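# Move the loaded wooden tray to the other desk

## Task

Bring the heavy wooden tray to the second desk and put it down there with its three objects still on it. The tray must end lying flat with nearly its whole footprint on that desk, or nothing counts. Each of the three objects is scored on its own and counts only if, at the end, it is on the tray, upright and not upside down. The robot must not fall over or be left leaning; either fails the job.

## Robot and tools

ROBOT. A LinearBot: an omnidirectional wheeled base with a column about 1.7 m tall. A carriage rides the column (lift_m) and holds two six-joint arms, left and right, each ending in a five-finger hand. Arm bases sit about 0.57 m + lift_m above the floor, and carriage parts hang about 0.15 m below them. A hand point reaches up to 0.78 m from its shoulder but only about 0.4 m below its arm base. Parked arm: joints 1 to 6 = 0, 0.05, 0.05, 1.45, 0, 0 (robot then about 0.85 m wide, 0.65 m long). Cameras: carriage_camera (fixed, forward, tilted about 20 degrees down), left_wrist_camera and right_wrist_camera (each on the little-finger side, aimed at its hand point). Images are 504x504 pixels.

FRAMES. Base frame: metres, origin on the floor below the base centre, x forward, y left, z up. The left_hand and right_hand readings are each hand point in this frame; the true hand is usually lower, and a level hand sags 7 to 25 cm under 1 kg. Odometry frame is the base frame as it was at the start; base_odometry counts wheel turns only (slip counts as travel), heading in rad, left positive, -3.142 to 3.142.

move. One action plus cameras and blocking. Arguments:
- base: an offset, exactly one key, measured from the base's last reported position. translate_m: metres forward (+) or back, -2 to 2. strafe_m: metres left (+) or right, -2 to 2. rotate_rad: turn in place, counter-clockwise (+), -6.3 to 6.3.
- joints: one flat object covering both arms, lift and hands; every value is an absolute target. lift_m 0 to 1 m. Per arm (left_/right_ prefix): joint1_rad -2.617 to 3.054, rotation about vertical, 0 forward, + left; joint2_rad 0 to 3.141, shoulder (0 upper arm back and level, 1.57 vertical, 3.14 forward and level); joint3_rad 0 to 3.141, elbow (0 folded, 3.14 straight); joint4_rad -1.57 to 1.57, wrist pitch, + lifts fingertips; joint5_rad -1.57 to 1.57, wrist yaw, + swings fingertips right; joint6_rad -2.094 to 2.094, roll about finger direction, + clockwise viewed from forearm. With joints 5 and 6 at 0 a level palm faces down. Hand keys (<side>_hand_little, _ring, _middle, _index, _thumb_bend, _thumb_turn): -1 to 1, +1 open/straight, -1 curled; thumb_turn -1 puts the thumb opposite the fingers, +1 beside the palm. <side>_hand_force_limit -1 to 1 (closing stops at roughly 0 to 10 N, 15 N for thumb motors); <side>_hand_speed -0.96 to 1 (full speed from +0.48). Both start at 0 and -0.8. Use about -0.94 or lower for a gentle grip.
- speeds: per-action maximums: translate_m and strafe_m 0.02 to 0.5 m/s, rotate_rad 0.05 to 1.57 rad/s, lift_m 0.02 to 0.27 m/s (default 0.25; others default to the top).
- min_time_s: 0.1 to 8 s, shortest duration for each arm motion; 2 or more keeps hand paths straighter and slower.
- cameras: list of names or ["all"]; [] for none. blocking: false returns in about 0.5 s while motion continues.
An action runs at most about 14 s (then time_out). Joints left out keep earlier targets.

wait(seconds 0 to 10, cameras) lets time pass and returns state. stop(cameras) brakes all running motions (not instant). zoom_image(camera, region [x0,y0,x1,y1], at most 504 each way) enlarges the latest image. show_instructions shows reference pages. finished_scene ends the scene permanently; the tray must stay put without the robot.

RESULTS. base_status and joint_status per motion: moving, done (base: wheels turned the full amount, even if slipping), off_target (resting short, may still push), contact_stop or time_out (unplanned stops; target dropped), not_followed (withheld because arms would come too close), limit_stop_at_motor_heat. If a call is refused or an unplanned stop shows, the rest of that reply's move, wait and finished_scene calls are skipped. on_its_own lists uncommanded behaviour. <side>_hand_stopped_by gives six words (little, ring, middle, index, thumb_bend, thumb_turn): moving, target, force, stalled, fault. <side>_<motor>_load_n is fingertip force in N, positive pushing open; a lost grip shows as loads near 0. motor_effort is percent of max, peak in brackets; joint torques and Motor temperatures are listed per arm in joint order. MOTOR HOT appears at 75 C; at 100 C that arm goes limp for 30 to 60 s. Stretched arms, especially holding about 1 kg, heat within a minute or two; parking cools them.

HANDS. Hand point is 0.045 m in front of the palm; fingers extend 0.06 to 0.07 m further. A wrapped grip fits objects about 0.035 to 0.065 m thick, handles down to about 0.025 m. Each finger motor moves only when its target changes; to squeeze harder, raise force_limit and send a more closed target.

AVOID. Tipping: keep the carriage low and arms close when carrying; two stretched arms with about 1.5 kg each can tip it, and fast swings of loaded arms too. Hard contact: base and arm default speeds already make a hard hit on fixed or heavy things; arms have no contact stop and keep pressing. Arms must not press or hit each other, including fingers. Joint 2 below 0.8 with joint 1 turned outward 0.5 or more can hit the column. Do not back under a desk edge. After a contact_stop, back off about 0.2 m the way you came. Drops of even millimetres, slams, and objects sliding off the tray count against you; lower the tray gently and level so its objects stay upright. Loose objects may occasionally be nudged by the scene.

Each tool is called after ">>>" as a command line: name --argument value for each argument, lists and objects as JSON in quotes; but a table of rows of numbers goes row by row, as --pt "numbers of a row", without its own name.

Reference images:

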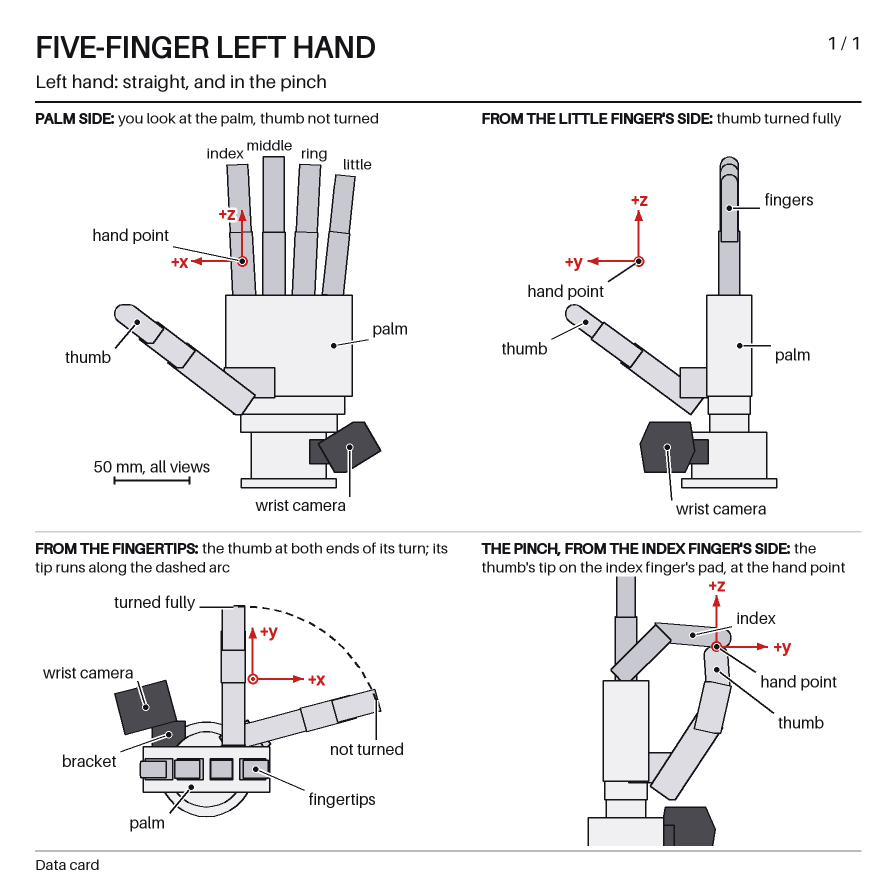

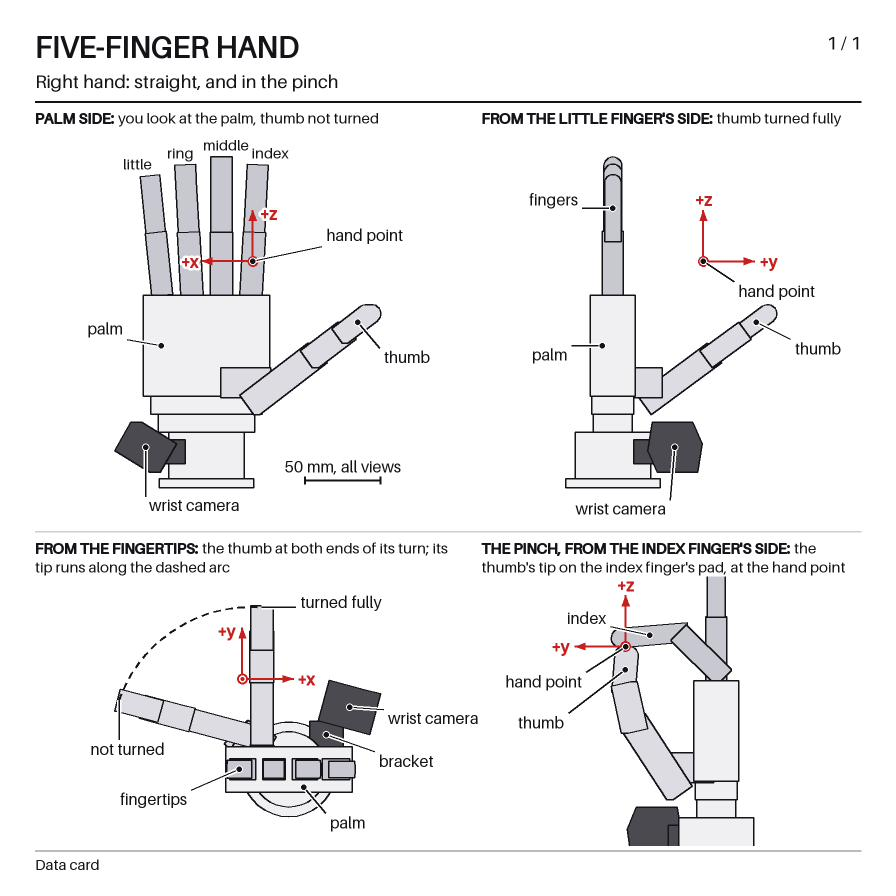

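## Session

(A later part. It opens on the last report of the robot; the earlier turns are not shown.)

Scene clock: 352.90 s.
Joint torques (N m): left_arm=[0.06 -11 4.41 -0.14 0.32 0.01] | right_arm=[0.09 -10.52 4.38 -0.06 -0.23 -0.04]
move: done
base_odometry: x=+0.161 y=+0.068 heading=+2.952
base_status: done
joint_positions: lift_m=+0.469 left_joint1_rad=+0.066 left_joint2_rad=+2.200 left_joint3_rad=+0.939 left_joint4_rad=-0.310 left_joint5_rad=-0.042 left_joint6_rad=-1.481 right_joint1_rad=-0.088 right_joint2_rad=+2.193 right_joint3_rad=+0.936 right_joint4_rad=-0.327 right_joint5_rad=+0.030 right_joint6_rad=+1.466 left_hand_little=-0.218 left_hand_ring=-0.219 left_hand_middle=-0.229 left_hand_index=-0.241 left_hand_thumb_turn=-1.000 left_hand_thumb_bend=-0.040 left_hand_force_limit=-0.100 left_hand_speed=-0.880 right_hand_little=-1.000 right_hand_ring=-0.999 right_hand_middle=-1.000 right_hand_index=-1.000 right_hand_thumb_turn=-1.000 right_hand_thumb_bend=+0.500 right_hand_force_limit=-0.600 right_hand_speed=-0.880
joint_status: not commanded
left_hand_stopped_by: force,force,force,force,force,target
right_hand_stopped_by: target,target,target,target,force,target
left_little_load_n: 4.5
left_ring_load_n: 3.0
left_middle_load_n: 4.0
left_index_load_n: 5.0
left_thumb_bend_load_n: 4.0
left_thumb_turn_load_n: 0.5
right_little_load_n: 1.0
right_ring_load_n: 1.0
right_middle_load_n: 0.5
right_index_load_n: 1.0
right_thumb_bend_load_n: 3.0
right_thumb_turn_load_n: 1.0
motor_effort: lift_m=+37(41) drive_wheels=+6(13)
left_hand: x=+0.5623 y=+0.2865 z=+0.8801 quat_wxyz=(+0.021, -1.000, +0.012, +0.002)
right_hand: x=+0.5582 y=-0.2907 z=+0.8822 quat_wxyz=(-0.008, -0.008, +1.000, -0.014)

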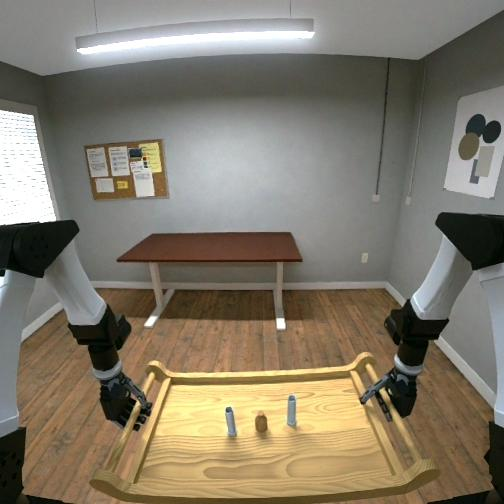

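>>> move --base '{"strafe_m": 0.35}' --speeds '{"strafe_m": 0.1}'

>>> move --base '{"translate_m": 1.0}' --speeds '{"translate_m": 0.15}' --cameras '["carriage_camera"]'

>>> zoom_image --camera "carriage_camera" --region '[60, 220, 440, 500]'

Scene clock: 360.13 s.
Joint torques (N m): left_arm=[0.08 -10.73 4.27 -0.1 0.31 0] | right_arm=[0.2 -10.54 4.36 -0.05 -0.22 -0.04]
move: done
base_odometry: x=+0.096 y=-0.276 heading=+2.953
base_status: done
joint_positions: lift_m=+0.469 left_joint1_rad=+0.065 left_joint2_rad=+2.200 left_joint3_rad=+0.939 left_joint4_rad=-0.309 left_joint5_rad=-0.042 left_joint6_rad=-1.481 right_joint1_rad=-0.089 right_joint2_rad=+2.193 right_joint3_rad=+0.936 right_joint4_rad=-0.327 right_joint5_rad=+0.030 right_joint6_rad=+1.466 left_hand_little=-0.218 left_hand_ring=-0.219 left_hand_middle=-0.229 left_hand_index=-0.241 left_hand_thumb_turn=-1.000 left_hand_thumb_bend=-0.040 left_hand_force_limit=-0.100 left_hand_speed=-0.880 right_hand_little=-1.000 right_hand_ring=-0.999 right_hand_middle=-1.000 right_hand_index=-1.000 right_hand_thumb_turn=-1.000 right_hand_thumb_bend=+0.500 right_hand_force_limit=-0.600 right_hand_speed=-0.880
joint_status: not commanded
left_hand_stopped_by: force,force,force,force,force,target
right_hand_stopped_by: target,target,target,target,force,target
left_little_load_n: 4.0
left_ring_load_n: 3.0
left_middle_load_n: 4.5
left_index_load_n: 5.5
left_thumb_bend_load_n: 4.0
left_thumb_turn_load_n: 0.5
right_little_load_n: 1.0
right_ring_load_n: 1.5
right_middle_load_n: 0.5
right_index_load_n: 1.0
right_thumb_bend_load_n: 3.0
right_thumb_turn_load_n: 1.0
motor_effort: lift_m=+33(41) drive_wheels=-8(13)
left_hand: x=+0.5623 y=+0.2861 z=+0.8802 quat_wxyz=(+0.021, -1.000, +0.012, +0.002)
right_hand: x=+0.5582 y=-0.2911 z=+0.8822 quat_wxyz=(-0.008, -0.008, +1.000, -0.014)
pictures: none

Scene clock: 367.70 s.
Joint torques (N m): left_arm=[0.08 -11.07 4.46 -0.17 0.29 0.02] | right_arm=[0.23 -10.52 4.48 -0.06 -0.21 -0.05]
move: done
base_odometry: x=-0.887 y=-0.089 heading=+2.954
base_status: done
joint_positions: lift_m=+0.469 left_joint1_rad=+0.065 left_joint2_rad=+2.200 left_joint3_rad=+0.937 left_joint4_rad=-0.306 left_joint5_rad=-0.042 left_joint6_rad=-1.481 right_joint1_rad=-0.089 right_joint2_rad=+2.193 right_joint3_rad=+0.935 right_joint4_rad=-0.325 right_joint5_rad=+0.030 right_joint6_rad=+1.466 left_hand_little=-0.218 left_hand_ring=-0.219 left_hand_middle=-0.229 left_hand_index=-0.241 left_hand_thumb_turn=-1.000 left_hand_thumb_bend=-0.040 left_hand_force_limit=-0.100 left_hand_speed=-0.880 right_hand_little=-1.000 right_hand_ring=-0.999 right_hand_middle=-1.000 right_hand_index=-1.000 right_hand_thumb_turn=-1.000 right_hand_thumb_bend=+0.500 right_hand_force_limit=-0.600 right_hand_speed=-0.880
joint_status: not commanded
left_hand_stopped_by: force,force,force,force,force,target
right_hand_stopped_by: target,target,target,target,force,target
left_little_load_n: 4.0
left_ring_load_n: 3.0
left_middle_load_n: 4.5
left_index_load_n: 5.0
left_thumb_bend_load_n: 4.0
left_thumb_turn_load_n: 0.5
right_little_load_n: 1.0
right_ring_load_n: 1.0
right_middle_load_n: 0.5
right_index_load_n: 1.0
right_thumb_bend_load_n: 3.0
right_thumb_turn_load_n: 1.0
motor_effort: lift_m=+35(41) drive_wheels=-6(9)
left_hand: x=+0.5622 y=+0.2861 z=+0.8799 quat_wxyz=(+0.021, -1.000, +0.012, +0.001)
right_hand: x=+0.5585 y=-0.2912 z=+0.8821 quat_wxyz=(-0.007, -0.008, +1.000, -0.014)

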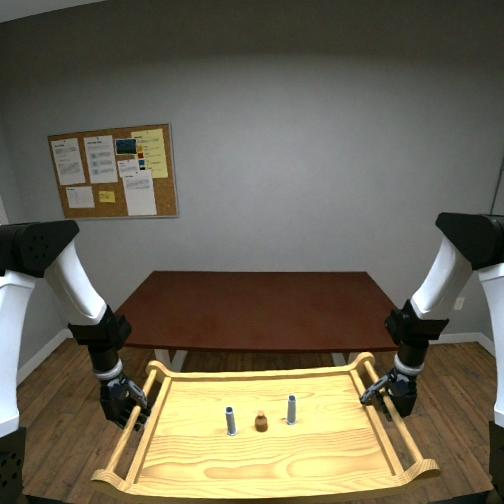

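Scaled by 1.326 from the camera's image (finer frame: 720x720).

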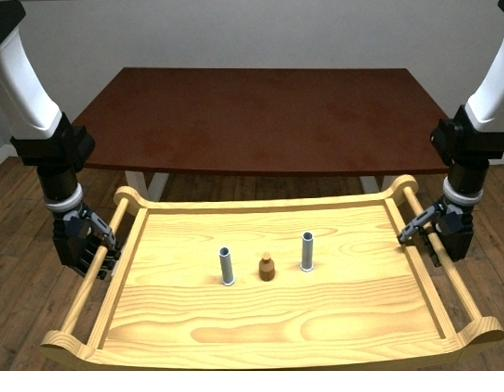

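>>> move --base '{"translate_m": 0.5}' --speeds '{"translate_m": 0.12}' --cameras '["carriage_camera", "left_wrist_camera", "right_wrist_camera"]'

>>> zoom_image --camera "carriage_camera" --region '[60, 220, 440, 500]'

Scene clock: 377.13 s.
Joint torques (N m): left_arm=[0.05 -10.74 4.29 -0.09 0.32 0.02] | right_arm=[0.27 -10.48 4.46 -0.09 -0.23 -0.04]
move: done
base_odometry: x=-1.378 y=+0.003 heading=+2.955
base_status: done
joint_positions: lift_m=+0.469 left_joint1_rad=+0.065 left_joint2_rad=+2.200 left_joint3_rad=+0.937 left_joint4_rad=-0.306 left_joint5_rad=-0.042 left_joint6_rad=-1.481 right_joint1_rad=-0.090 right_joint2_rad=+2.193 right_joint3_rad=+0.935 right_joint4_rad=-0.325 right_joint5_rad=+0.031 right_joint6_rad=+1.466 left_hand_little=-0.218 left_hand_ring=-0.219 left_hand_middle=-0.229 left_hand_index=-0.241 left_hand_thumb_turn=-1.000 left_hand_thumb_bend=-0.040 left_hand_force_limit=-0.100 left_hand_speed=-0.880 right_hand_little=-1.000 right_hand_ring=-0.999 right_hand_middle=-1.000 right_hand_index=-1.000 right_hand_thumb_turn=-1.000 right_hand_thumb_bend=+0.500 right_hand_force_limit=-0.600 right_hand_speed=-0.880
joint_status: not commanded
left_hand_stopped_by: force,force,force,force,force,target
right_hand_stopped_by: target,target,target,target,force,target
left_little_load_n: 4.0
left_ring_load_n: 3.0
left_middle_load_n: 4.5
left_index_load_n: 5.5
left_thumb_bend_load_n: 4.0
left_thumb_turn_load_n: 0.5
right_little_load_n: 1.0
right_ring_load_n: 1.0
right_middle_load_n: 0.5
right_index_load_n: 1.0
right_thumb_bend_load_n: 3.0
right_thumb_turn_load_n: 1.0
motor_effort: lift_m=+37(43) drive_wheels=-5(10)
left_hand: x=+0.5622 y=+0.2861 z=+0.8799 quat_wxyz=(+0.021, -1.000, +0.012, +0.001)
right_hand: x=+0.5585 y=-0.2915 z=+0.8821 quat_wxyz=(-0.007, -0.008, +1.000, -0.015)

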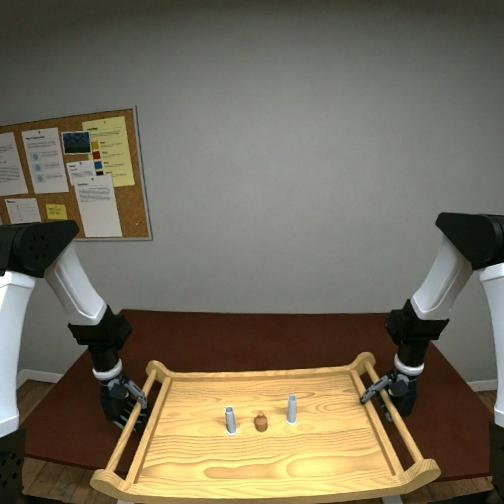

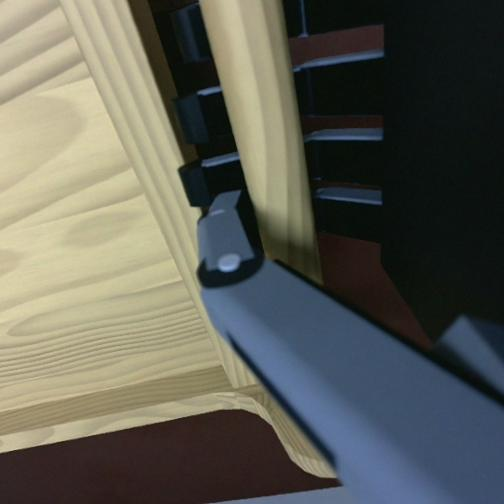

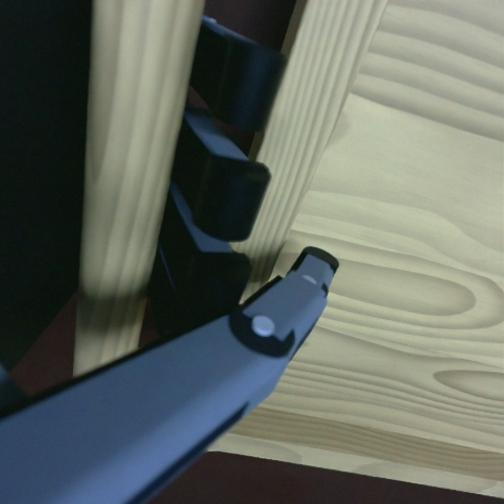

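Scaled by 1.326 from the camera's image (finer frame: 720x720).

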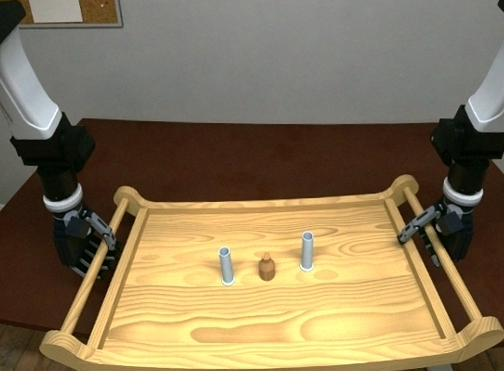

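>>> move --base '{"translate_m": 0.18}' --speeds '{"translate_m": 0.06}' --cameras '["carriage_camera"]'

>>> move --joints '{"lift_m": 0.40}' --speeds '{"lift_m": 0.04}' --cameras '["carriage_camera", "left_wrist_camera"]'

Scene clock: 384.47 s.
Joint torques (N m): left_arm=[0.17 -10.92 4.62 -0.15 0.3 0.06] | right_arm=[0.27 -10.5 4.44 -0.07 -0.22 -0.05]
move: done
base_odometry: x=-1.555 y=+0.037 heading=+2.955
base_status: done
joint_positions: lift_m=+0.469 left_joint1_rad=+0.065 left_joint2_rad=+2.200 left_joint3_rad=+0.937 left_joint4_rad=-0.306 left_joint5_rad=-0.042 left_joint6_rad=-1.481 right_joint1_rad=-0.090 right_joint2_rad=+2.193 right_joint3_rad=+0.935 right_joint4_rad=-0.325 right_joint5_rad=+0.031 right_joint6_rad=+1.466 left_hand_little=-0.218 left_hand_ring=-0.219 left_hand_middle=-0.229 left_hand_index=-0.241 left_hand_thumb_turn=-1.000 left_hand_thumb_bend=-0.040 left_hand_force_limit=-0.100 left_hand_speed=-0.880 right_hand_little=-1.000 right_hand_ring=-0.999 right_hand_middle=-1.000 right_hand_index=-1.000 right_hand_thumb_turn=-1.000 right_hand_thumb_bend=+0.500 right_hand_force_limit=-0.600 right_hand_speed=-0.880
joint_status: not commanded
left_hand_stopped_by: force,force,force,force,force,target
right_hand_stopped_by: target,target,target,target,force,target
left_little_load_n: 4.0
left_ring_load_n: 3.0
left_middle_load_n: 4.0
left_index_load_n: 5.0
left_thumb_bend_load_n: 4.0
left_thumb_turn_load_n: 0.5
right_little_load_n: 1.0
right_ring_load_n: 1.0
right_middle_load_n: 0.5
right_index_load_n: 1.0
right_thumb_bend_load_n: 3.0
right_thumb_turn_load_n: 0.5
motor_effort: lift_m=+37(41) drive_wheels=-5(10)
left_hand: x=+0.5622 y=+0.2861 z=+0.8799 quat_wxyz=(+0.021, -1.000, +0.012, +0.001)
right_hand: x=+0.5585 y=-0.2916 z=+0.8821 quat_wxyz=(-0.007, -0.008, +1.000, -0.015)

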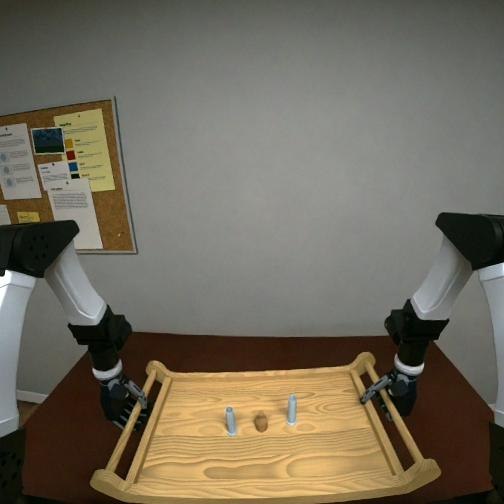

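Scene clock: 386.53 s.
Joint torques (N m): left_arm=[0.09 -10.95 4.53 -0.07 0.32 0.02] | right_arm=[0.24 -10.56 4.45 -0.08 -0.23 -0.04]
move: done
base_odometry: x=-1.555 y=+0.037 heading=+2.955
base_status: not commanded
joint_positions: lift_m=+0.400 left_joint1_rad=+0.065 left_joint2_rad=+2.201 left_joint3_rad=+0.937 left_joint4_rad=-0.308 left_joint5_rad=-0.042 left_joint6_rad=-1.481 right_joint1_rad=-0.090 right_joint2_rad=+2.194 right_joint3_rad=+0.935 right_joint4_rad=-0.325 right_joint5_rad=+0.031 right_joint6_rad=+1.466 left_hand_little=-0.218 left_hand_ring=-0.219 left_hand_middle=-0.229 left_hand_index=-0.241 left_hand_thumb_turn=-1.000 left_hand_thumb_bend=-0.040 left_hand_force_limit=-0.100 left_hand_speed=-0.880 right_hand_little=-1.000 right_hand_ring=-0.999 right_hand_middle=-1.000 right_hand_index=-1.000 right_hand_thumb_turn=-1.000 right_hand_thumb_bend=+0.500 right_hand_force_limit=-0.600 right_hand_speed=-0.880
joint_status: all done
left_hand_stopped_by: force,force,force,force,force,target
right_hand_stopped_by: target,target,target,target,force,target
left_little_load_n: 4.5
left_ring_load_n: 3.0
left_middle_load_n: 4.5
left_index_load_n: 5.0
left_thumb_bend_load_n: 4.0
left_thumb_turn_load_n: 0.5
right_little_load_n: 1.0
right_ring_load_n: 1.0
right_middle_load_n: 0.5
right_index_load_n: 0.5
right_thumb_bend_load_n: 3.0
right_thumb_turn_load_n: 1.0
motor_effort: lift_m=+26(32) drive_wheels=-5(6)
left_hand: x=+0.5617 y=+0.2861 z=+0.8104 quat_wxyz=(+0.021, -1.000, +0.012, +0.002)
right_hand: x=+0.5582 y=-0.2915 z=+0.8126 quat_wxyz=(-0.008, -0.008, +1.000, -0.015)

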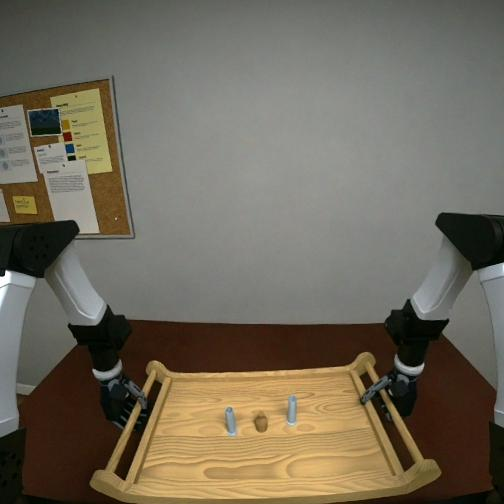

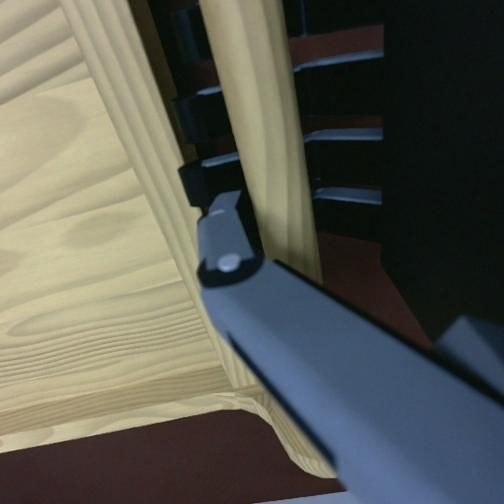

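>>> zoom_image --camera "carriage_camera" --region '[380, 380, 504, 504]'

>>> zoom_image --camera "carriage_camera" --region '[0, 380, 124, 504]'

>>> zoom_image --camera "left_wrist_camera" --region '[150, 350, 400, 504]'

Scaled by 4.065 from the camera's image (finer frame: 720x720).

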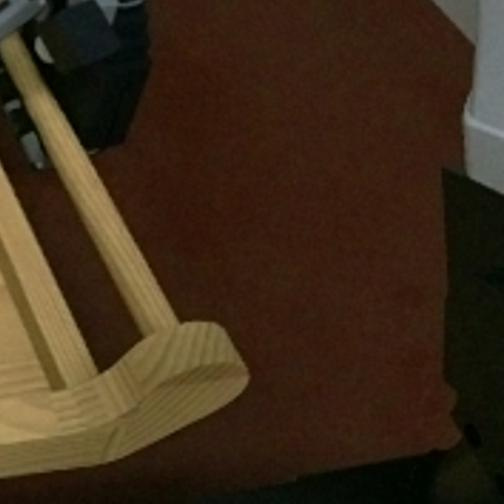

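Scaled by 4.065 from the camera's image (finer frame: 720x720).

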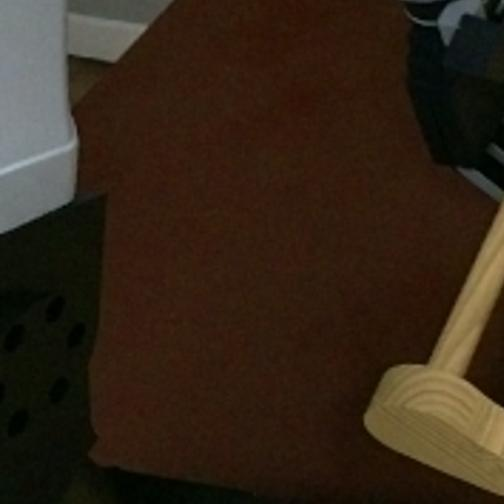

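Scaled by 2.016 from the camera's image (finer frame: 720x720).

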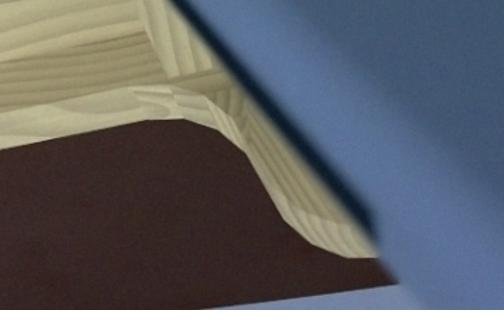

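>>> move --joints '{"lift_m": 0.38}' --speeds '{"lift_m": 0.02}' --cameras '["left_wrist_camera", "right_wrist_camera"]'

>>> move --joints '{"lift_m": 0.370}' --speeds '{"lift_m": 0.02}' --cameras '["carriage_camera", "left_wrist_camera", "right_wrist_camera"]'

Scene clock: 400.43 s.
Joint torques (N m): left_arm=[0.16 -10.95 4.37 -0.14 0.31 0.02] | right_arm=[0.25 -10.55 4.42 -0.09 -0.23 -0.04]
move: done
base_odometry: x=-1.555 y=+0.037 heading=+2.955
base_status: not commanded
joint_positions: lift_m=+0.380 left_joint1_rad=+0.065 left_joint2_rad=+2.201 left_joint3_rad=+0.937 left_joint4_rad=-0.307 left_joint5_rad=-0.042 left_joint6_rad=-1.481 right_joint1_rad=-0.090 right_joint2_rad=+2.194 right_joint3_rad=+0.935 right_joint4_rad=-0.325 right_joint5_rad=+0.031 right_joint6_rad=+1.466 left_hand_little=-0.218 left_hand_ring=-0.219 left_hand_middle=-0.229 left_hand_index=-0.241 left_hand_thumb_turn=-1.000 left_hand_thumb_bend=-0.040 left_hand_force_limit=-0.100 left_hand_speed=-0.880 right_hand_little=-1.000 right_hand_ring=-0.999 right_hand_middle=-1.000 right_hand_index=-1.000 right_hand_thumb_turn=-1.000 right_hand_thumb_bend=+0.500 right_hand_force_limit=-0.600 right_hand_speed=-0.880
joint_status: all done
left_hand_stopped_by: force,force,force,force,force,target
right_hand_stopped_by: target,target,target,target,force,target
left_little_load_n: 3.5
left_ring_load_n: 3.0
left_middle_load_n: 4.5
left_index_load_n: 5.0
left_thumb_bend_load_n: 4.0
left_thumb_turn_load_n: 0.5
right_little_load_n: 1.0
right_ring_load_n: 1.0
right_middle_load_n: 0.5
right_index_load_n: 1.0
right_thumb_bend_load_n: 3.0
right_thumb_turn_load_n: 1.0
motor_effort: lift_m=+28(32) drive_wheels=+4(5)
left_hand: x=+0.5618 y=+0.2861 z=+0.7905 quat_wxyz=(+0.021, -1.000, +0.012, +0.002)
right_hand: x=+0.5582 y=-0.2915 z=+0.7926 quat_wxyz=(-0.008, -0.008, +1.000, -0.015)

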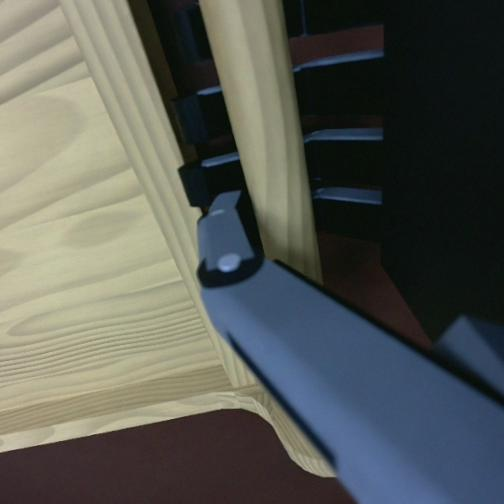

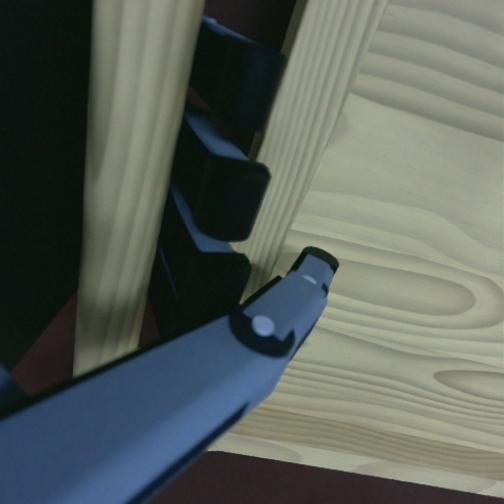

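Scene clock: 401.23 s.
Joint torques (N m): left_arm=[0.09 -10.73 4.55 -0.19 0.3 0.01] | right_arm=[0.27 -10.59 4.45 -0.06 -0.24 -0.04]
move: done
base_odometry: x=-1.555 y=+0.037 heading=+2.955
base_status: not commanded
joint_positions: lift_m=+0.370 left_joint1_rad=+0.065 left_joint2_rad=+2.201 left_joint3_rad=+0.937 left_joint4_rad=-0.307 left_joint5_rad=-0.042 left_joint6_rad=-1.481 right_joint1_rad=-0.090 right_joint2_rad=+2.194 right_joint3_rad=+0.935 right_joint4_rad=-0.325 right_joint5_rad=+0.031 right_joint6_rad=+1.466 left_hand_little=-0.218 left_hand_ring=-0.219 left_hand_middle=-0.229 left_hand_index=-0.241 left_hand_thumb_turn=-1.000 left_hand_thumb_bend=-0.040 left_hand_force_limit=-0.100 left_hand_speed=-0.880 right_hand_little=-1.000 right_hand_ring=-0.999 right_hand_middle=-1.000 right_hand_index=-1.000 right_hand_thumb_turn=-1.000 right_hand_thumb_bend=+0.500 right_hand_force_limit=-0.600 right_hand_speed=-0.880
joint_status: all done
left_hand_stopped_by: force,force,force,force,force,target
right_hand_stopped_by: target,target,target,target,force,target
left_little_load_n: 4.0
left_ring_load_n: 3.0
left_middle_load_n: 4.5
left_index_load_n: 5.0
left_thumb_bend_load_n: 4.0
left_thumb_turn_load_n: 1.0
right_little_load_n: 1.5
right_ring_load_n: 1.5
right_middle_load_n: 0.5
right_index_load_n: 1.0
right_thumb_bend_load_n: 3.0
right_thumb_turn_load_n: 1.0
motor_effort: lift_m=+24(31) drive_wheels=-5(5)
left_hand: x=+0.5617 y=+0.2861 z=+0.7803 quat_wxyz=(+0.021, -1.000, +0.012, +0.002)
right_hand: x=+0.5581 y=-0.2915 z=+0.7825 quat_wxyz=(-0.008, -0.008, +1.000, -0.015)

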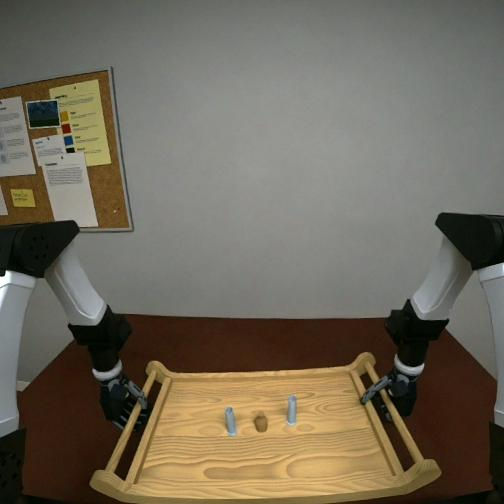

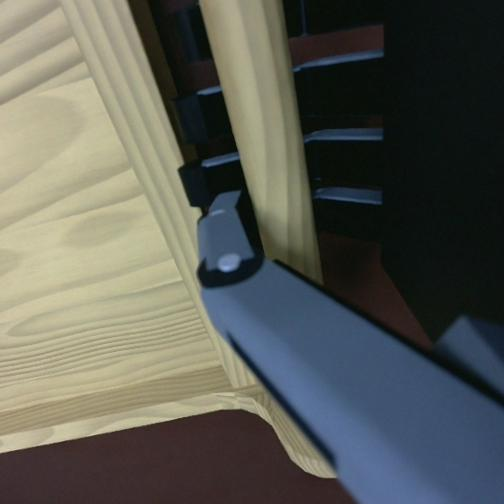

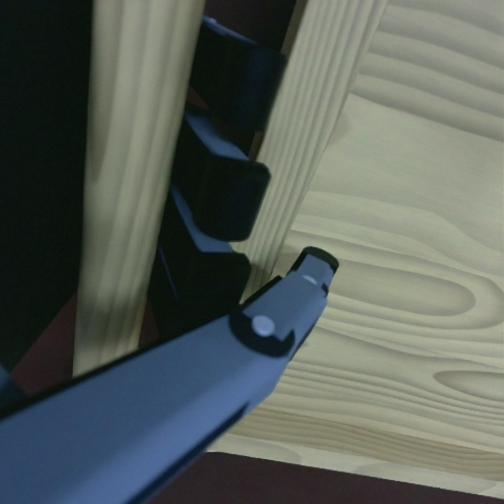

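>>> move --joints '{"lift_m": 0.362}' --speeds '{"lift_m": 0.02}'

>>> move --joints '{"lift_m": 0.354}' --speeds '{"lift_m": 0.02}' --cameras '["carriage_camera", "left_wrist_camera"]'

Scene clock: 403.83 s.
Joint torques (N m): left_arm=[0.08 -10.97 4.44 -0.06 0.18 0.01] | right_arm=[0.24 -10.62 4.46 -0.11 -0.24 -0.04]
move: done
base_odometry: x=-1.555 y=+0.037 heading=+2.955
base_status: not commanded
joint_positions: lift_m=+0.362 left_joint1_rad=+0.065 left_joint2_rad=+2.201 left_joint3_rad=+0.937 left_joint4_rad=-0.316 left_joint5_rad=-0.029 left_joint6_rad=-1.481 right_joint1_rad=-0.090 right_joint2_rad=+2.194 right_joint3_rad=+0.935 right_joint4_rad=-0.319 right_joint5_rad=+0.031 right_joint6_rad=+1.466 left_hand_little=-0.219 left_hand_ring=-0.219 left_hand_middle=-0.229 left_hand_index=-0.241 left_hand_thumb_turn=-1.000 left_hand_thumb_bend=-0.040 left_hand_force_limit=-0.100 left_hand_speed=-0.880 right_hand_little=-0.999 right_hand_ring=-0.999 right_hand_middle=-1.000 right_hand_index=-1.000 right_hand_thumb_turn=-1.000 right_hand_thumb_bend=+0.500 right_hand_force_limit=-0.600 right_hand_speed=-0.880
joint_status: all done
left_hand_stopped_by: force,force,force,force,force,target
right_hand_stopped_by: target,target,target,target,force,target
left_little_load_n: 1.5
left_ring_load_n: 0.5
left_middle_load_n: 4.5
left_index_load_n: 4.5
left_thumb_bend_load_n: 3.5
left_thumb_turn_load_n: 0.5
right_little_load_n: 2.0
right_ring_load_n: 0.5
right_middle_load_n: 0.5
right_index_load_n: 0.0
right_thumb_bend_load_n: 3.0
right_thumb_turn_load_n: 1.0
motor_effort: lift_m=+25(31) drive_wheels=+4(5)
left_hand: x=+0.5596 y=+0.2834 z=+0.7730 quat_wxyz=(+0.014, -1.000, +0.013, +0.006)
right_hand: x=+0.5598 y=-0.2917 z=+0.7748 quat_wxyz=(-0.005, -0.007, +1.000, -0.015)
pictures: none

Scene clock: 404.50 s.
Joint torques (N m): left_arm=[-0.13 -9.17 4.56 0.14 0.17 0.02] | right_arm=[0.27 -10.63 4.46 -0.13 -0.28 -0.04]
move: done
base_odometry: x=-1.555 y=+0.037 heading=+2.955
base_status: not commanded
joint_positions: lift_m=+0.354 left_joint1_rad=+0.068 left_joint2_rad=+2.182 left_joint3_rad=+0.937 left_joint4_rad=-0.337 left_joint5_rad=-0.021 left_joint6_rad=-1.481 right_joint1_rad=-0.090 right_joint2_rad=+2.194 right_joint3_rad=+0.935 right_joint4_rad=-0.316 right_joint5_rad=+0.035 right_joint6_rad=+1.466 left_hand_little=-0.219 left_hand_ring=-0.219 left_hand_middle=-0.229 left_hand_index=-0.241 left_hand_thumb_turn=-1.000 left_hand_thumb_bend=-0.040 left_hand_force_limit=-0.100 left_hand_speed=-0.880 right_hand_little=-0.999 right_hand_ring=-0.999 right_hand_middle=-1.000 right_hand_index=-1.000 right_hand_thumb_turn=-1.000 right_hand_thumb_bend=+0.500 right_hand_force_limit=-0.600 right_hand_speed=-0.880
joint_status: all done
left_hand_stopped_by: force,force,force,force,force,target
right_hand_stopped_by: target,target,target,target,force,target
left_little_load_n: 0.0
left_ring_load_n: 0.0
left_middle_load_n: 2.5
left_index_load_n: 4.5
left_thumb_bend_load_n: 4.0
left_thumb_turn_load_n: 0.5
right_little_load_n: 2.0
right_ring_load_n: 1.0
right_middle_load_n: 0.5
right_index_load_n: 0.0
right_thumb_bend_load_n: 3.0
right_thumb_turn_load_n: 0.5
motor_effort: lift_m=+21(27) drive_wheels=-5(6)
left_hand: x=+0.5593 y=+0.2828 z=+0.7710 quat_wxyz=(+0.010, -1.000, +0.011, +0.006)
right_hand: x=+0.5603 y=-0.2925 z=+0.7667 quat_wxyz=(-0.004, -0.007, +1.000, -0.017)

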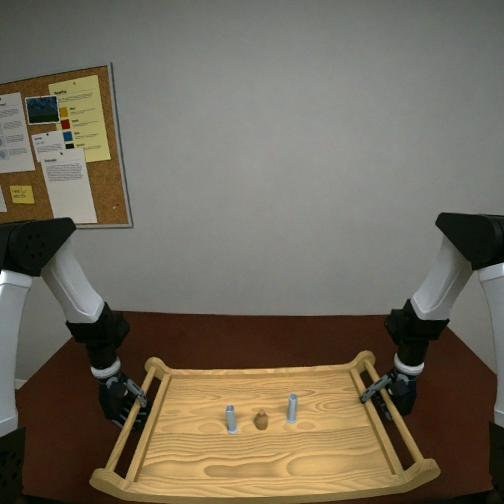

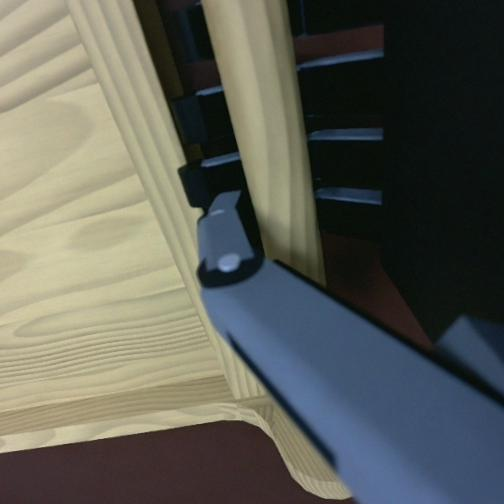

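>>> move --joints '{"lift_m": 0.348, "left_hand_thumb_bend": 0.9, "left_hand_speed": -0.8}' --speeds '{"lift_m": 0.02}' --cameras '["carriage_camera", "left_wrist_camera", "right_wrist_camera"]'

Scene clock: 413.23 s.
Joint torques (N m): left_arm=[-0.51 -7.72 4.21 0.36 0.05 0.03] | right_arm=[0.28 -10.65 4.46 -0.13 -0.31 -0.04]
move: off_target
base_odometry: x=-1.555 y=+0.037 heading=+2.955
base_status: not commanded
joint_positions: lift_m=+0.348 left_joint1_rad=+0.071 left_joint2_rad=+2.169 left_joint3_rad=+0.942 left_joint4_rad=-0.359 left_joint5_rad=-0.014 left_joint6_rad=-1.481 right_joint1_rad=-0.090 right_joint2_rad=+2.194 right_joint3_rad=+0.935 right_joint4_rad=-0.315 right_joint5_rad=+0.039 right_joint6_rad=+1.466 left_hand_little=-0.219 left_hand_ring=-0.219 left_hand_middle=-0.230 left_hand_index=-0.241 left_hand_thumb_turn=-1.000 left_hand_thumb_bend=+0.054 left_hand_force_limit=-0.100 left_hand_speed=-0.800 right_hand_little=-0.999 right_hand_ring=-0.999 right_hand_middle=-1.000 right_hand_index=-1.000 right_hand_thumb_turn=-1.000 right_hand_thumb_bend=+0.500 right_hand_force_limit=-0.600 right_hand_speed=-0.880
joint_status: left_hand_thumb_bend off_target (ended at +0.054, target +0.900); the others done
left_hand_stopped_by: force,force,force,force,stalled,target
right_hand_stopped_by: target,target,target,target,force,target
left_little_load_n: 0.0
left_ring_load_n: 0.0
left_middle_load_n: 0.5
left_index_load_n: 3.5
left_thumb_bend_load_n: -15.5
left_thumb_turn_load_n: -1.0
right_little_load_n: 2.0
right_ring_load_n: 0.5
right_middle_load_n: 0.5
right_index_load_n: 0.0
right_thumb_bend_load_n: 3.0
right_thumb_turn_load_n: 1.0
motor_effort: lift_m=+25(27) drive_wheels=+2(6)
left_hand: x=+0.5594 y=+0.2826 z=+0.7698 quat_wxyz=(+0.006, -1.000, +0.009, +0.008)
right_hand: x=+0.5606 y=-0.2932 z=+0.7606 quat_wxyz=(-0.004, -0.007, +1.000, -0.019)

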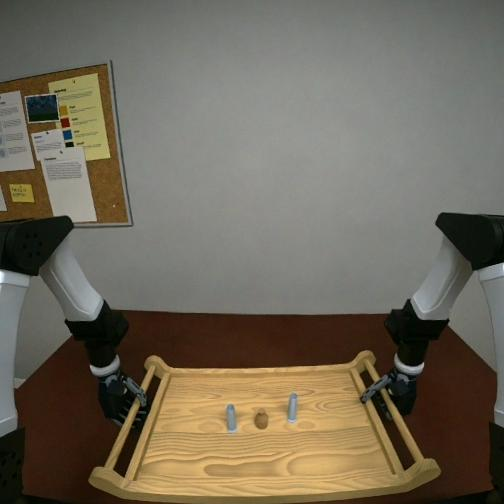

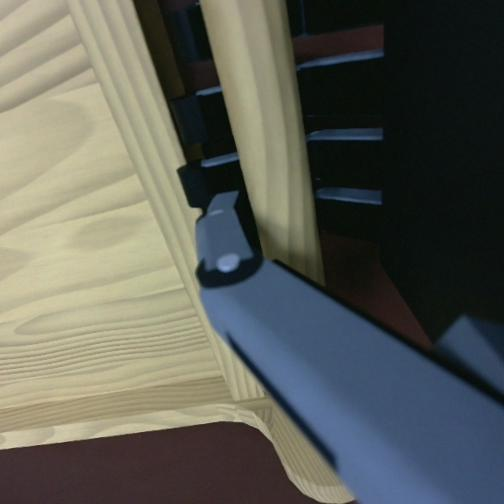

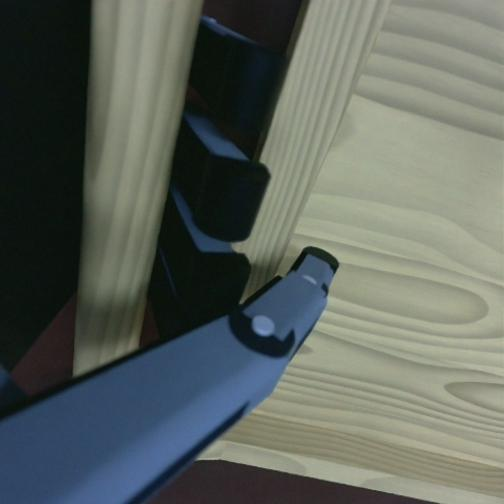

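>>> move --joints '{"lift_m": 0.360}' --speeds '{"lift_m": 0.02}'

>>> move --joints '{"left_hand_thumb_bend": 0.5}' --cameras '["carriage_camera", "left_wrist_camera"]'

Scene clock: 418.13 s.
Joint torques (N m): left_arm=[-0.46 -9.72 4.26 0.11 0.09 0.03] | right_arm=[0.25 -10.56 4.46 -0.14 -0.27 -0.04]
move: done
base_odometry: x=-1.555 y=+0.037 heading=+2.955
base_status: not commanded
joint_positions: lift_m=+0.359 left_joint1_rad=+0.071 left_joint2_rad=+2.188 left_joint3_rad=+0.942 left_joint4_rad=-0.330 left_joint5_rad=-0.018 left_joint6_rad=-1.481 right_joint1_rad=-0.090 right_joint2_rad=+2.194 right_joint3_rad=+0.935 right_joint4_rad=-0.315 right_joint5_rad=+0.035 right_joint6_rad=+1.466 left_hand_little=-0.218 left_hand_ring=-0.219 left_hand_middle=-0.229 left_hand_index=-0.241 left_hand_thumb_turn=-1.000 left_hand_thumb_bend=+0.054 left_hand_force_limit=-0.100 left_hand_speed=-0.800 right_hand_little=-0.999 right_hand_ring=-0.999 right_hand_middle=-1.000 right_hand_index=-1.000 right_hand_thumb_turn=-1.000 right_hand_thumb_bend=+0.500 right_hand_force_limit=-0.600 right_hand_speed=-0.880
joint_status: all done
left_hand_stopped_by: force,force,force,force,stalled,target
right_hand_stopped_by: target,target,target,target,force,target
left_little_load_n: 4.5
left_ring_load_n: 1.0
left_middle_load_n: 3.0
left_index_load_n: 3.5
left_thumb_bend_load_n: -8.0
left_thumb_turn_load_n: -1.0
right_little_load_n: 1.5
right_ring_load_n: 1.0
right_middle_load_n: 0.5
right_index_load_n: 0.0
right_thumb_bend_load_n: 3.0
right_thumb_turn_load_n: 1.0
motor_effort: lift_m=+38(43) drive_wheels=+3(4)
left_hand: x=+0.5620 y=+0.2836 z=+0.7752 quat_wxyz=(+0.009, -1.000, +0.009, +0.004)
right_hand: x=+0.5608 y=-0.2924 z=+0.7717 quat_wxyz=(-0.003, -0.007, +1.000, -0.017)
pictures: none

Scene clock: 420.17 s.
Joint torques (N m): left_arm=[-0.4 -9.63 4.07 0.1 0.11 0.03] | right_arm=[0.27 -10.63 4.45 -0.13 -0.26 -0.04]
move: done
base_odometry: x=-1.555 y=+0.037 heading=+2.955
base_status: not commanded
joint_positions: lift_m=+0.359 left_joint1_rad=+0.071 left_joint2_rad=+2.188 left_joint3_rad=+0.942 left_joint4_rad=-0.330 left_joint5_rad=-0.019 left_joint6_rad=-1.481 right_joint1_rad=-0.090 right_joint2_rad=+2.194 right_joint3_rad=+0.935 right_joint4_rad=-0.315 right_joint5_rad=+0.034 right_joint6_rad=+1.466 left_hand_little=-0.218 left_hand_ring=-0.219 left_hand_middle=-0.230 left_hand_index=-0.241 left_hand_thumb_turn=-1.000 left_hand_thumb_bend=+0.500 left_hand_force_limit=-0.100 left_hand_speed=-0.800 right_hand_little=-0.999 right_hand_ring=-0.999 right_hand_middle=-1.000 right_hand_index=-1.000 right_hand_thumb_turn=-1.000 right_hand_thumb_bend=+0.500 right_hand_force_limit=-0.600 right_hand_speed=-0.880
joint_status: all done
left_hand_stopped_by: force,force,force,force,target,target
right_hand_stopped_by: target,target,target,target,force,target
left_little_load_n: 5.0
left_ring_load_n: 1.0
left_middle_load_n: 0.0
left_index_load_n: 0.0
left_thumb_bend_load_n: 0.0
left_thumb_turn_load_n: 0.0
right_little_load_n: 2.0
right_ring_load_n: 1.0
right_middle_load_n: 0.5
right_index_load_n: 0.0
right_thumb_bend_load_n: 3.0
right_thumb_turn_load_n: 1.0
motor_effort: lift_m=+38(41) drive_wheels=+3(4)
left_hand: x=+0.5621 y=+0.2838 z=+0.7752 quat_wxyz=(+0.009, -1.000, +0.009, +0.004)
right_hand: x=+0.5608 y=-0.2924 z=+0.7717 quat_wxyz=(-0.003, -0.007, +1.000, -0.017)

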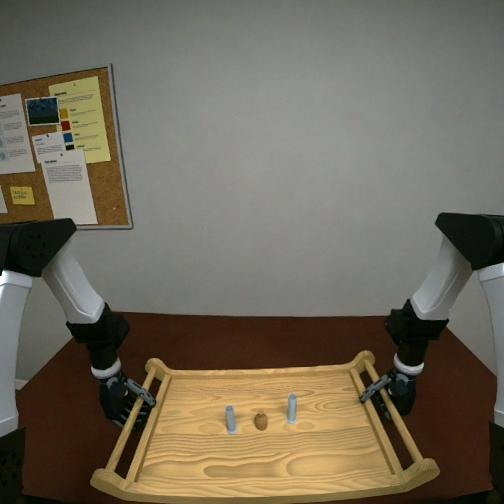

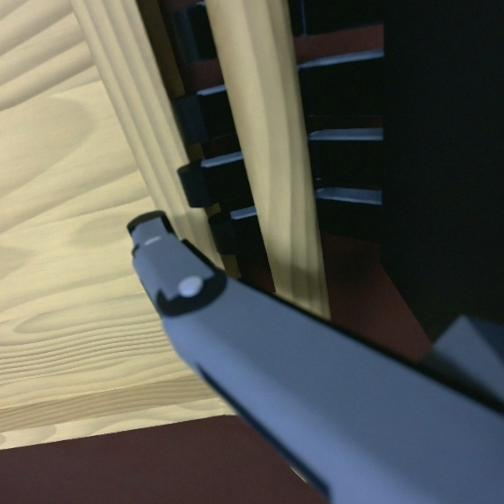

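>>> move --joints '{"left_hand_little": 0.0, "left_hand_ring": 0.0, "left_hand_middle": 0.0, "left_hand_index": 0.0, "left_hand_thumb_bend": 0.9}' --cameras '["carriage_camera", "left_wrist_camera"]'

>>> zoom_image --camera "carriage_camera" --region '[60, 320, 460, 504]'

Scene clock: 426.63 s.
Joint torques (N m): left_arm=[-0.4 -8.29 4.18 0.25 0.05 0.05] | right_arm=[0.25 -10.61 4.46 -0.13 -0.26 -0.04]
move: done
base_odometry: x=-1.555 y=+0.037 heading=+2.955
base_status: not commanded
joint_positions: lift_m=+0.359 left_joint1_rad=+0.070 left_joint2_rad=+2.174 left_joint3_rad=+0.942 left_joint4_rad=-0.342 left_joint5_rad=-0.014 left_joint6_rad=-1.482 right_joint1_rad=-0.090 right_joint2_rad=+2.194 right_joint3_rad=+0.935 right_joint4_rad=-0.315 right_joint5_rad=+0.034 right_joint6_rad=+1.466 left_hand_little=+0.000 left_hand_ring=+0.000 left_hand_middle=+0.000 left_hand_index=+0.000 left_hand_thumb_turn=-1.000 left_hand_thumb_bend=+0.900 left_hand_force_limit=-0.100 left_hand_speed=-0.800 right_hand_little=-0.999 right_hand_ring=-0.999 right_hand_middle=-1.000 right_hand_index=-1.000 right_hand_thumb_turn=-1.000 right_hand_thumb_bend=+0.500 right_hand_force_limit=-0.600 right_hand_speed=-0.880
joint_status: all done
left_hand_stopped_by: target,target,target,target,target,target
right_hand_stopped_by: target,target,target,target,force,target
left_little_load_n: 0.5
left_ring_load_n: 0.0
left_middle_load_n: 0.0
left_index_load_n: 0.0
left_thumb_bend_load_n: 0.0
left_thumb_turn_load_n: 0.0
right_little_load_n: 2.0
right_ring_load_n: 1.0
right_middle_load_n: 0.5
right_index_load_n: 0.0
right_thumb_bend_load_n: 3.0
right_thumb_turn_load_n: 0.5
motor_effort: lift_m=+38(40) drive_wheels=+3(4)
left_hand: x=+0.5625 y=+0.2822 z=+0.7796 quat_wxyz=(+0.007, -1.000, +0.010, +0.003)
right_hand: x=+0.5608 y=-0.2922 z=+0.7719 quat_wxyz=(-0.003, -0.007, +1.000, -0.017)

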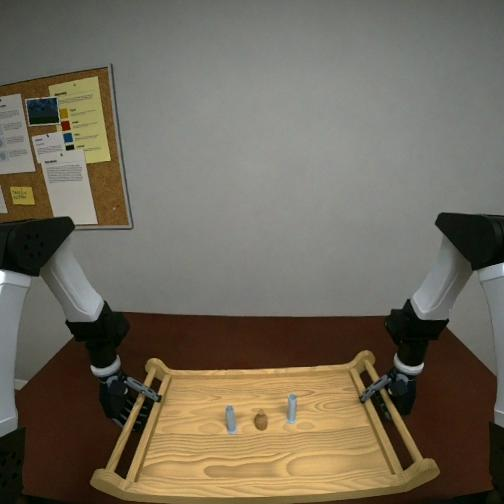

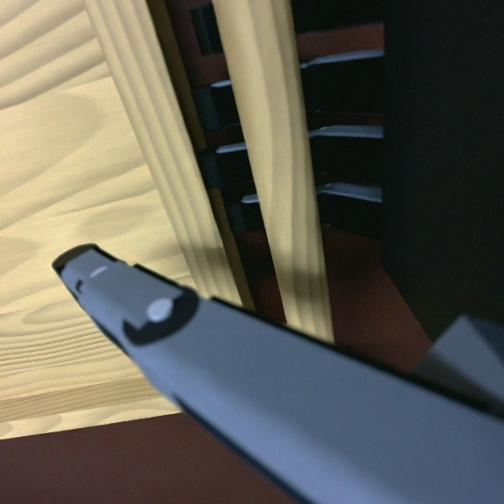

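Scaled by 1.260 from the camera's image (finer frame: 720x720).

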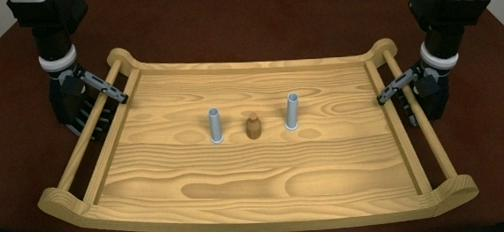

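>>> move --joints '{"left_joint1_rad": 0.14, "left_joint6_rad": -1.43, "left_joint2_rad": 2.165, "left_hand_thumb_bend": 1.0}' --min_time_s 3 --cameras '["carriage_camera", "left_wrist_camera"]'

Scene clock: 434.10 s.
Joint torques (N m): left_arm=[0.62 -9.22 4.15 0.23 0.05 0.2] | right_arm=[0.25 -10.63 4.46 -0.13 -0.26 -0.04]
move: done
base_odometry: x=-1.555 y=+0.037 heading=+2.955
base_status: not commanded
joint_positions: lift_m=+0.359 left_joint1_rad=+0.135 left_joint2_rad=+2.174 left_joint3_rad=+0.942 left_joint4_rad=-0.342 left_joint5_rad=-0.014 left_joint6_rad=-1.443 right_joint1_rad=-0.090 right_joint2_rad=+2.194 right_joint3_rad=+0.935 right_joint4_rad=-0.315 right_joint5_rad=+0.034 right_joint6_rad=+1.466 left_hand_little=+0.000 left_hand_ring=+0.000 left_hand_middle=+0.000 left_hand_index=+0.000 left_hand_thumb_turn=-1.000 left_hand_thumb_bend=+1.000 left_hand_force_limit=-0.100 left_hand_speed=-0.800 right_hand_little=-0.999 right_hand_ring=-0.999 right_hand_middle=-1.000 right_hand_index=-1.000 right_hand_thumb_turn=-1.000 right_hand_thumb_bend=+0.500 right_hand_force_limit=-0.600 right_hand_speed=-0.880
joint_status: all done
left_hand_stopped_by: target,target,target,target,target,target
right_hand_stopped_by: target,target,target,target,force,target
left_little_load_n: 0.5
left_ring_load_n: 0.5
left_middle_load_n: 0.5
left_index_load_n: 0.0
left_thumb_bend_load_n: 0.0
left_thumb_turn_load_n: 0.0
right_little_load_n: 1.5
right_ring_load_n: 1.0
right_middle_load_n: 0.5
right_index_load_n: 0.0
right_thumb_bend_load_n: 3.0
right_thumb_turn_load_n: 0.5
motor_effort: lift_m=+36(40) drive_wheels=+3(4)
left_hand: x=+0.5618 y=+0.3029 z=+0.7796 quat_wxyz=(+0.006, -1.000, -0.003, +0.003)
right_hand: x=+0.5608 y=-0.2922 z=+0.7719 quat_wxyz=(-0.003, -0.007, +1.000, -0.017)

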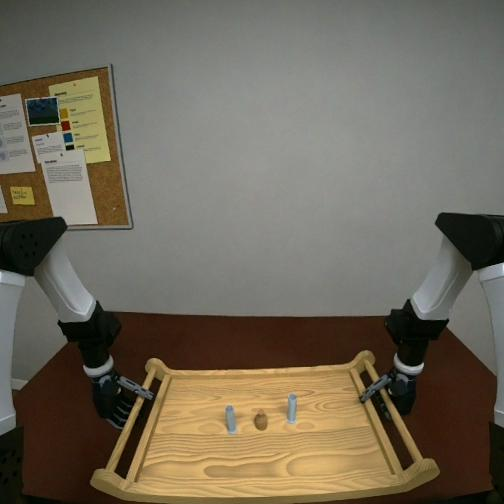

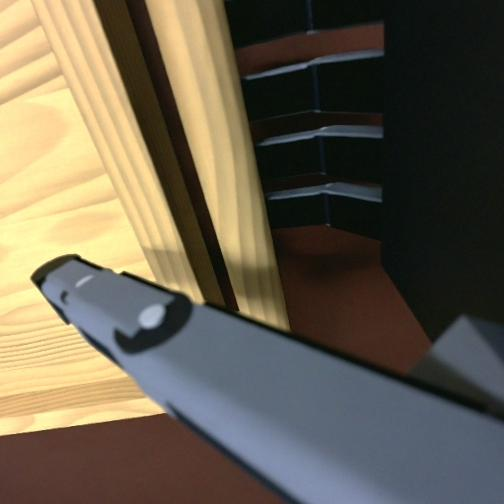

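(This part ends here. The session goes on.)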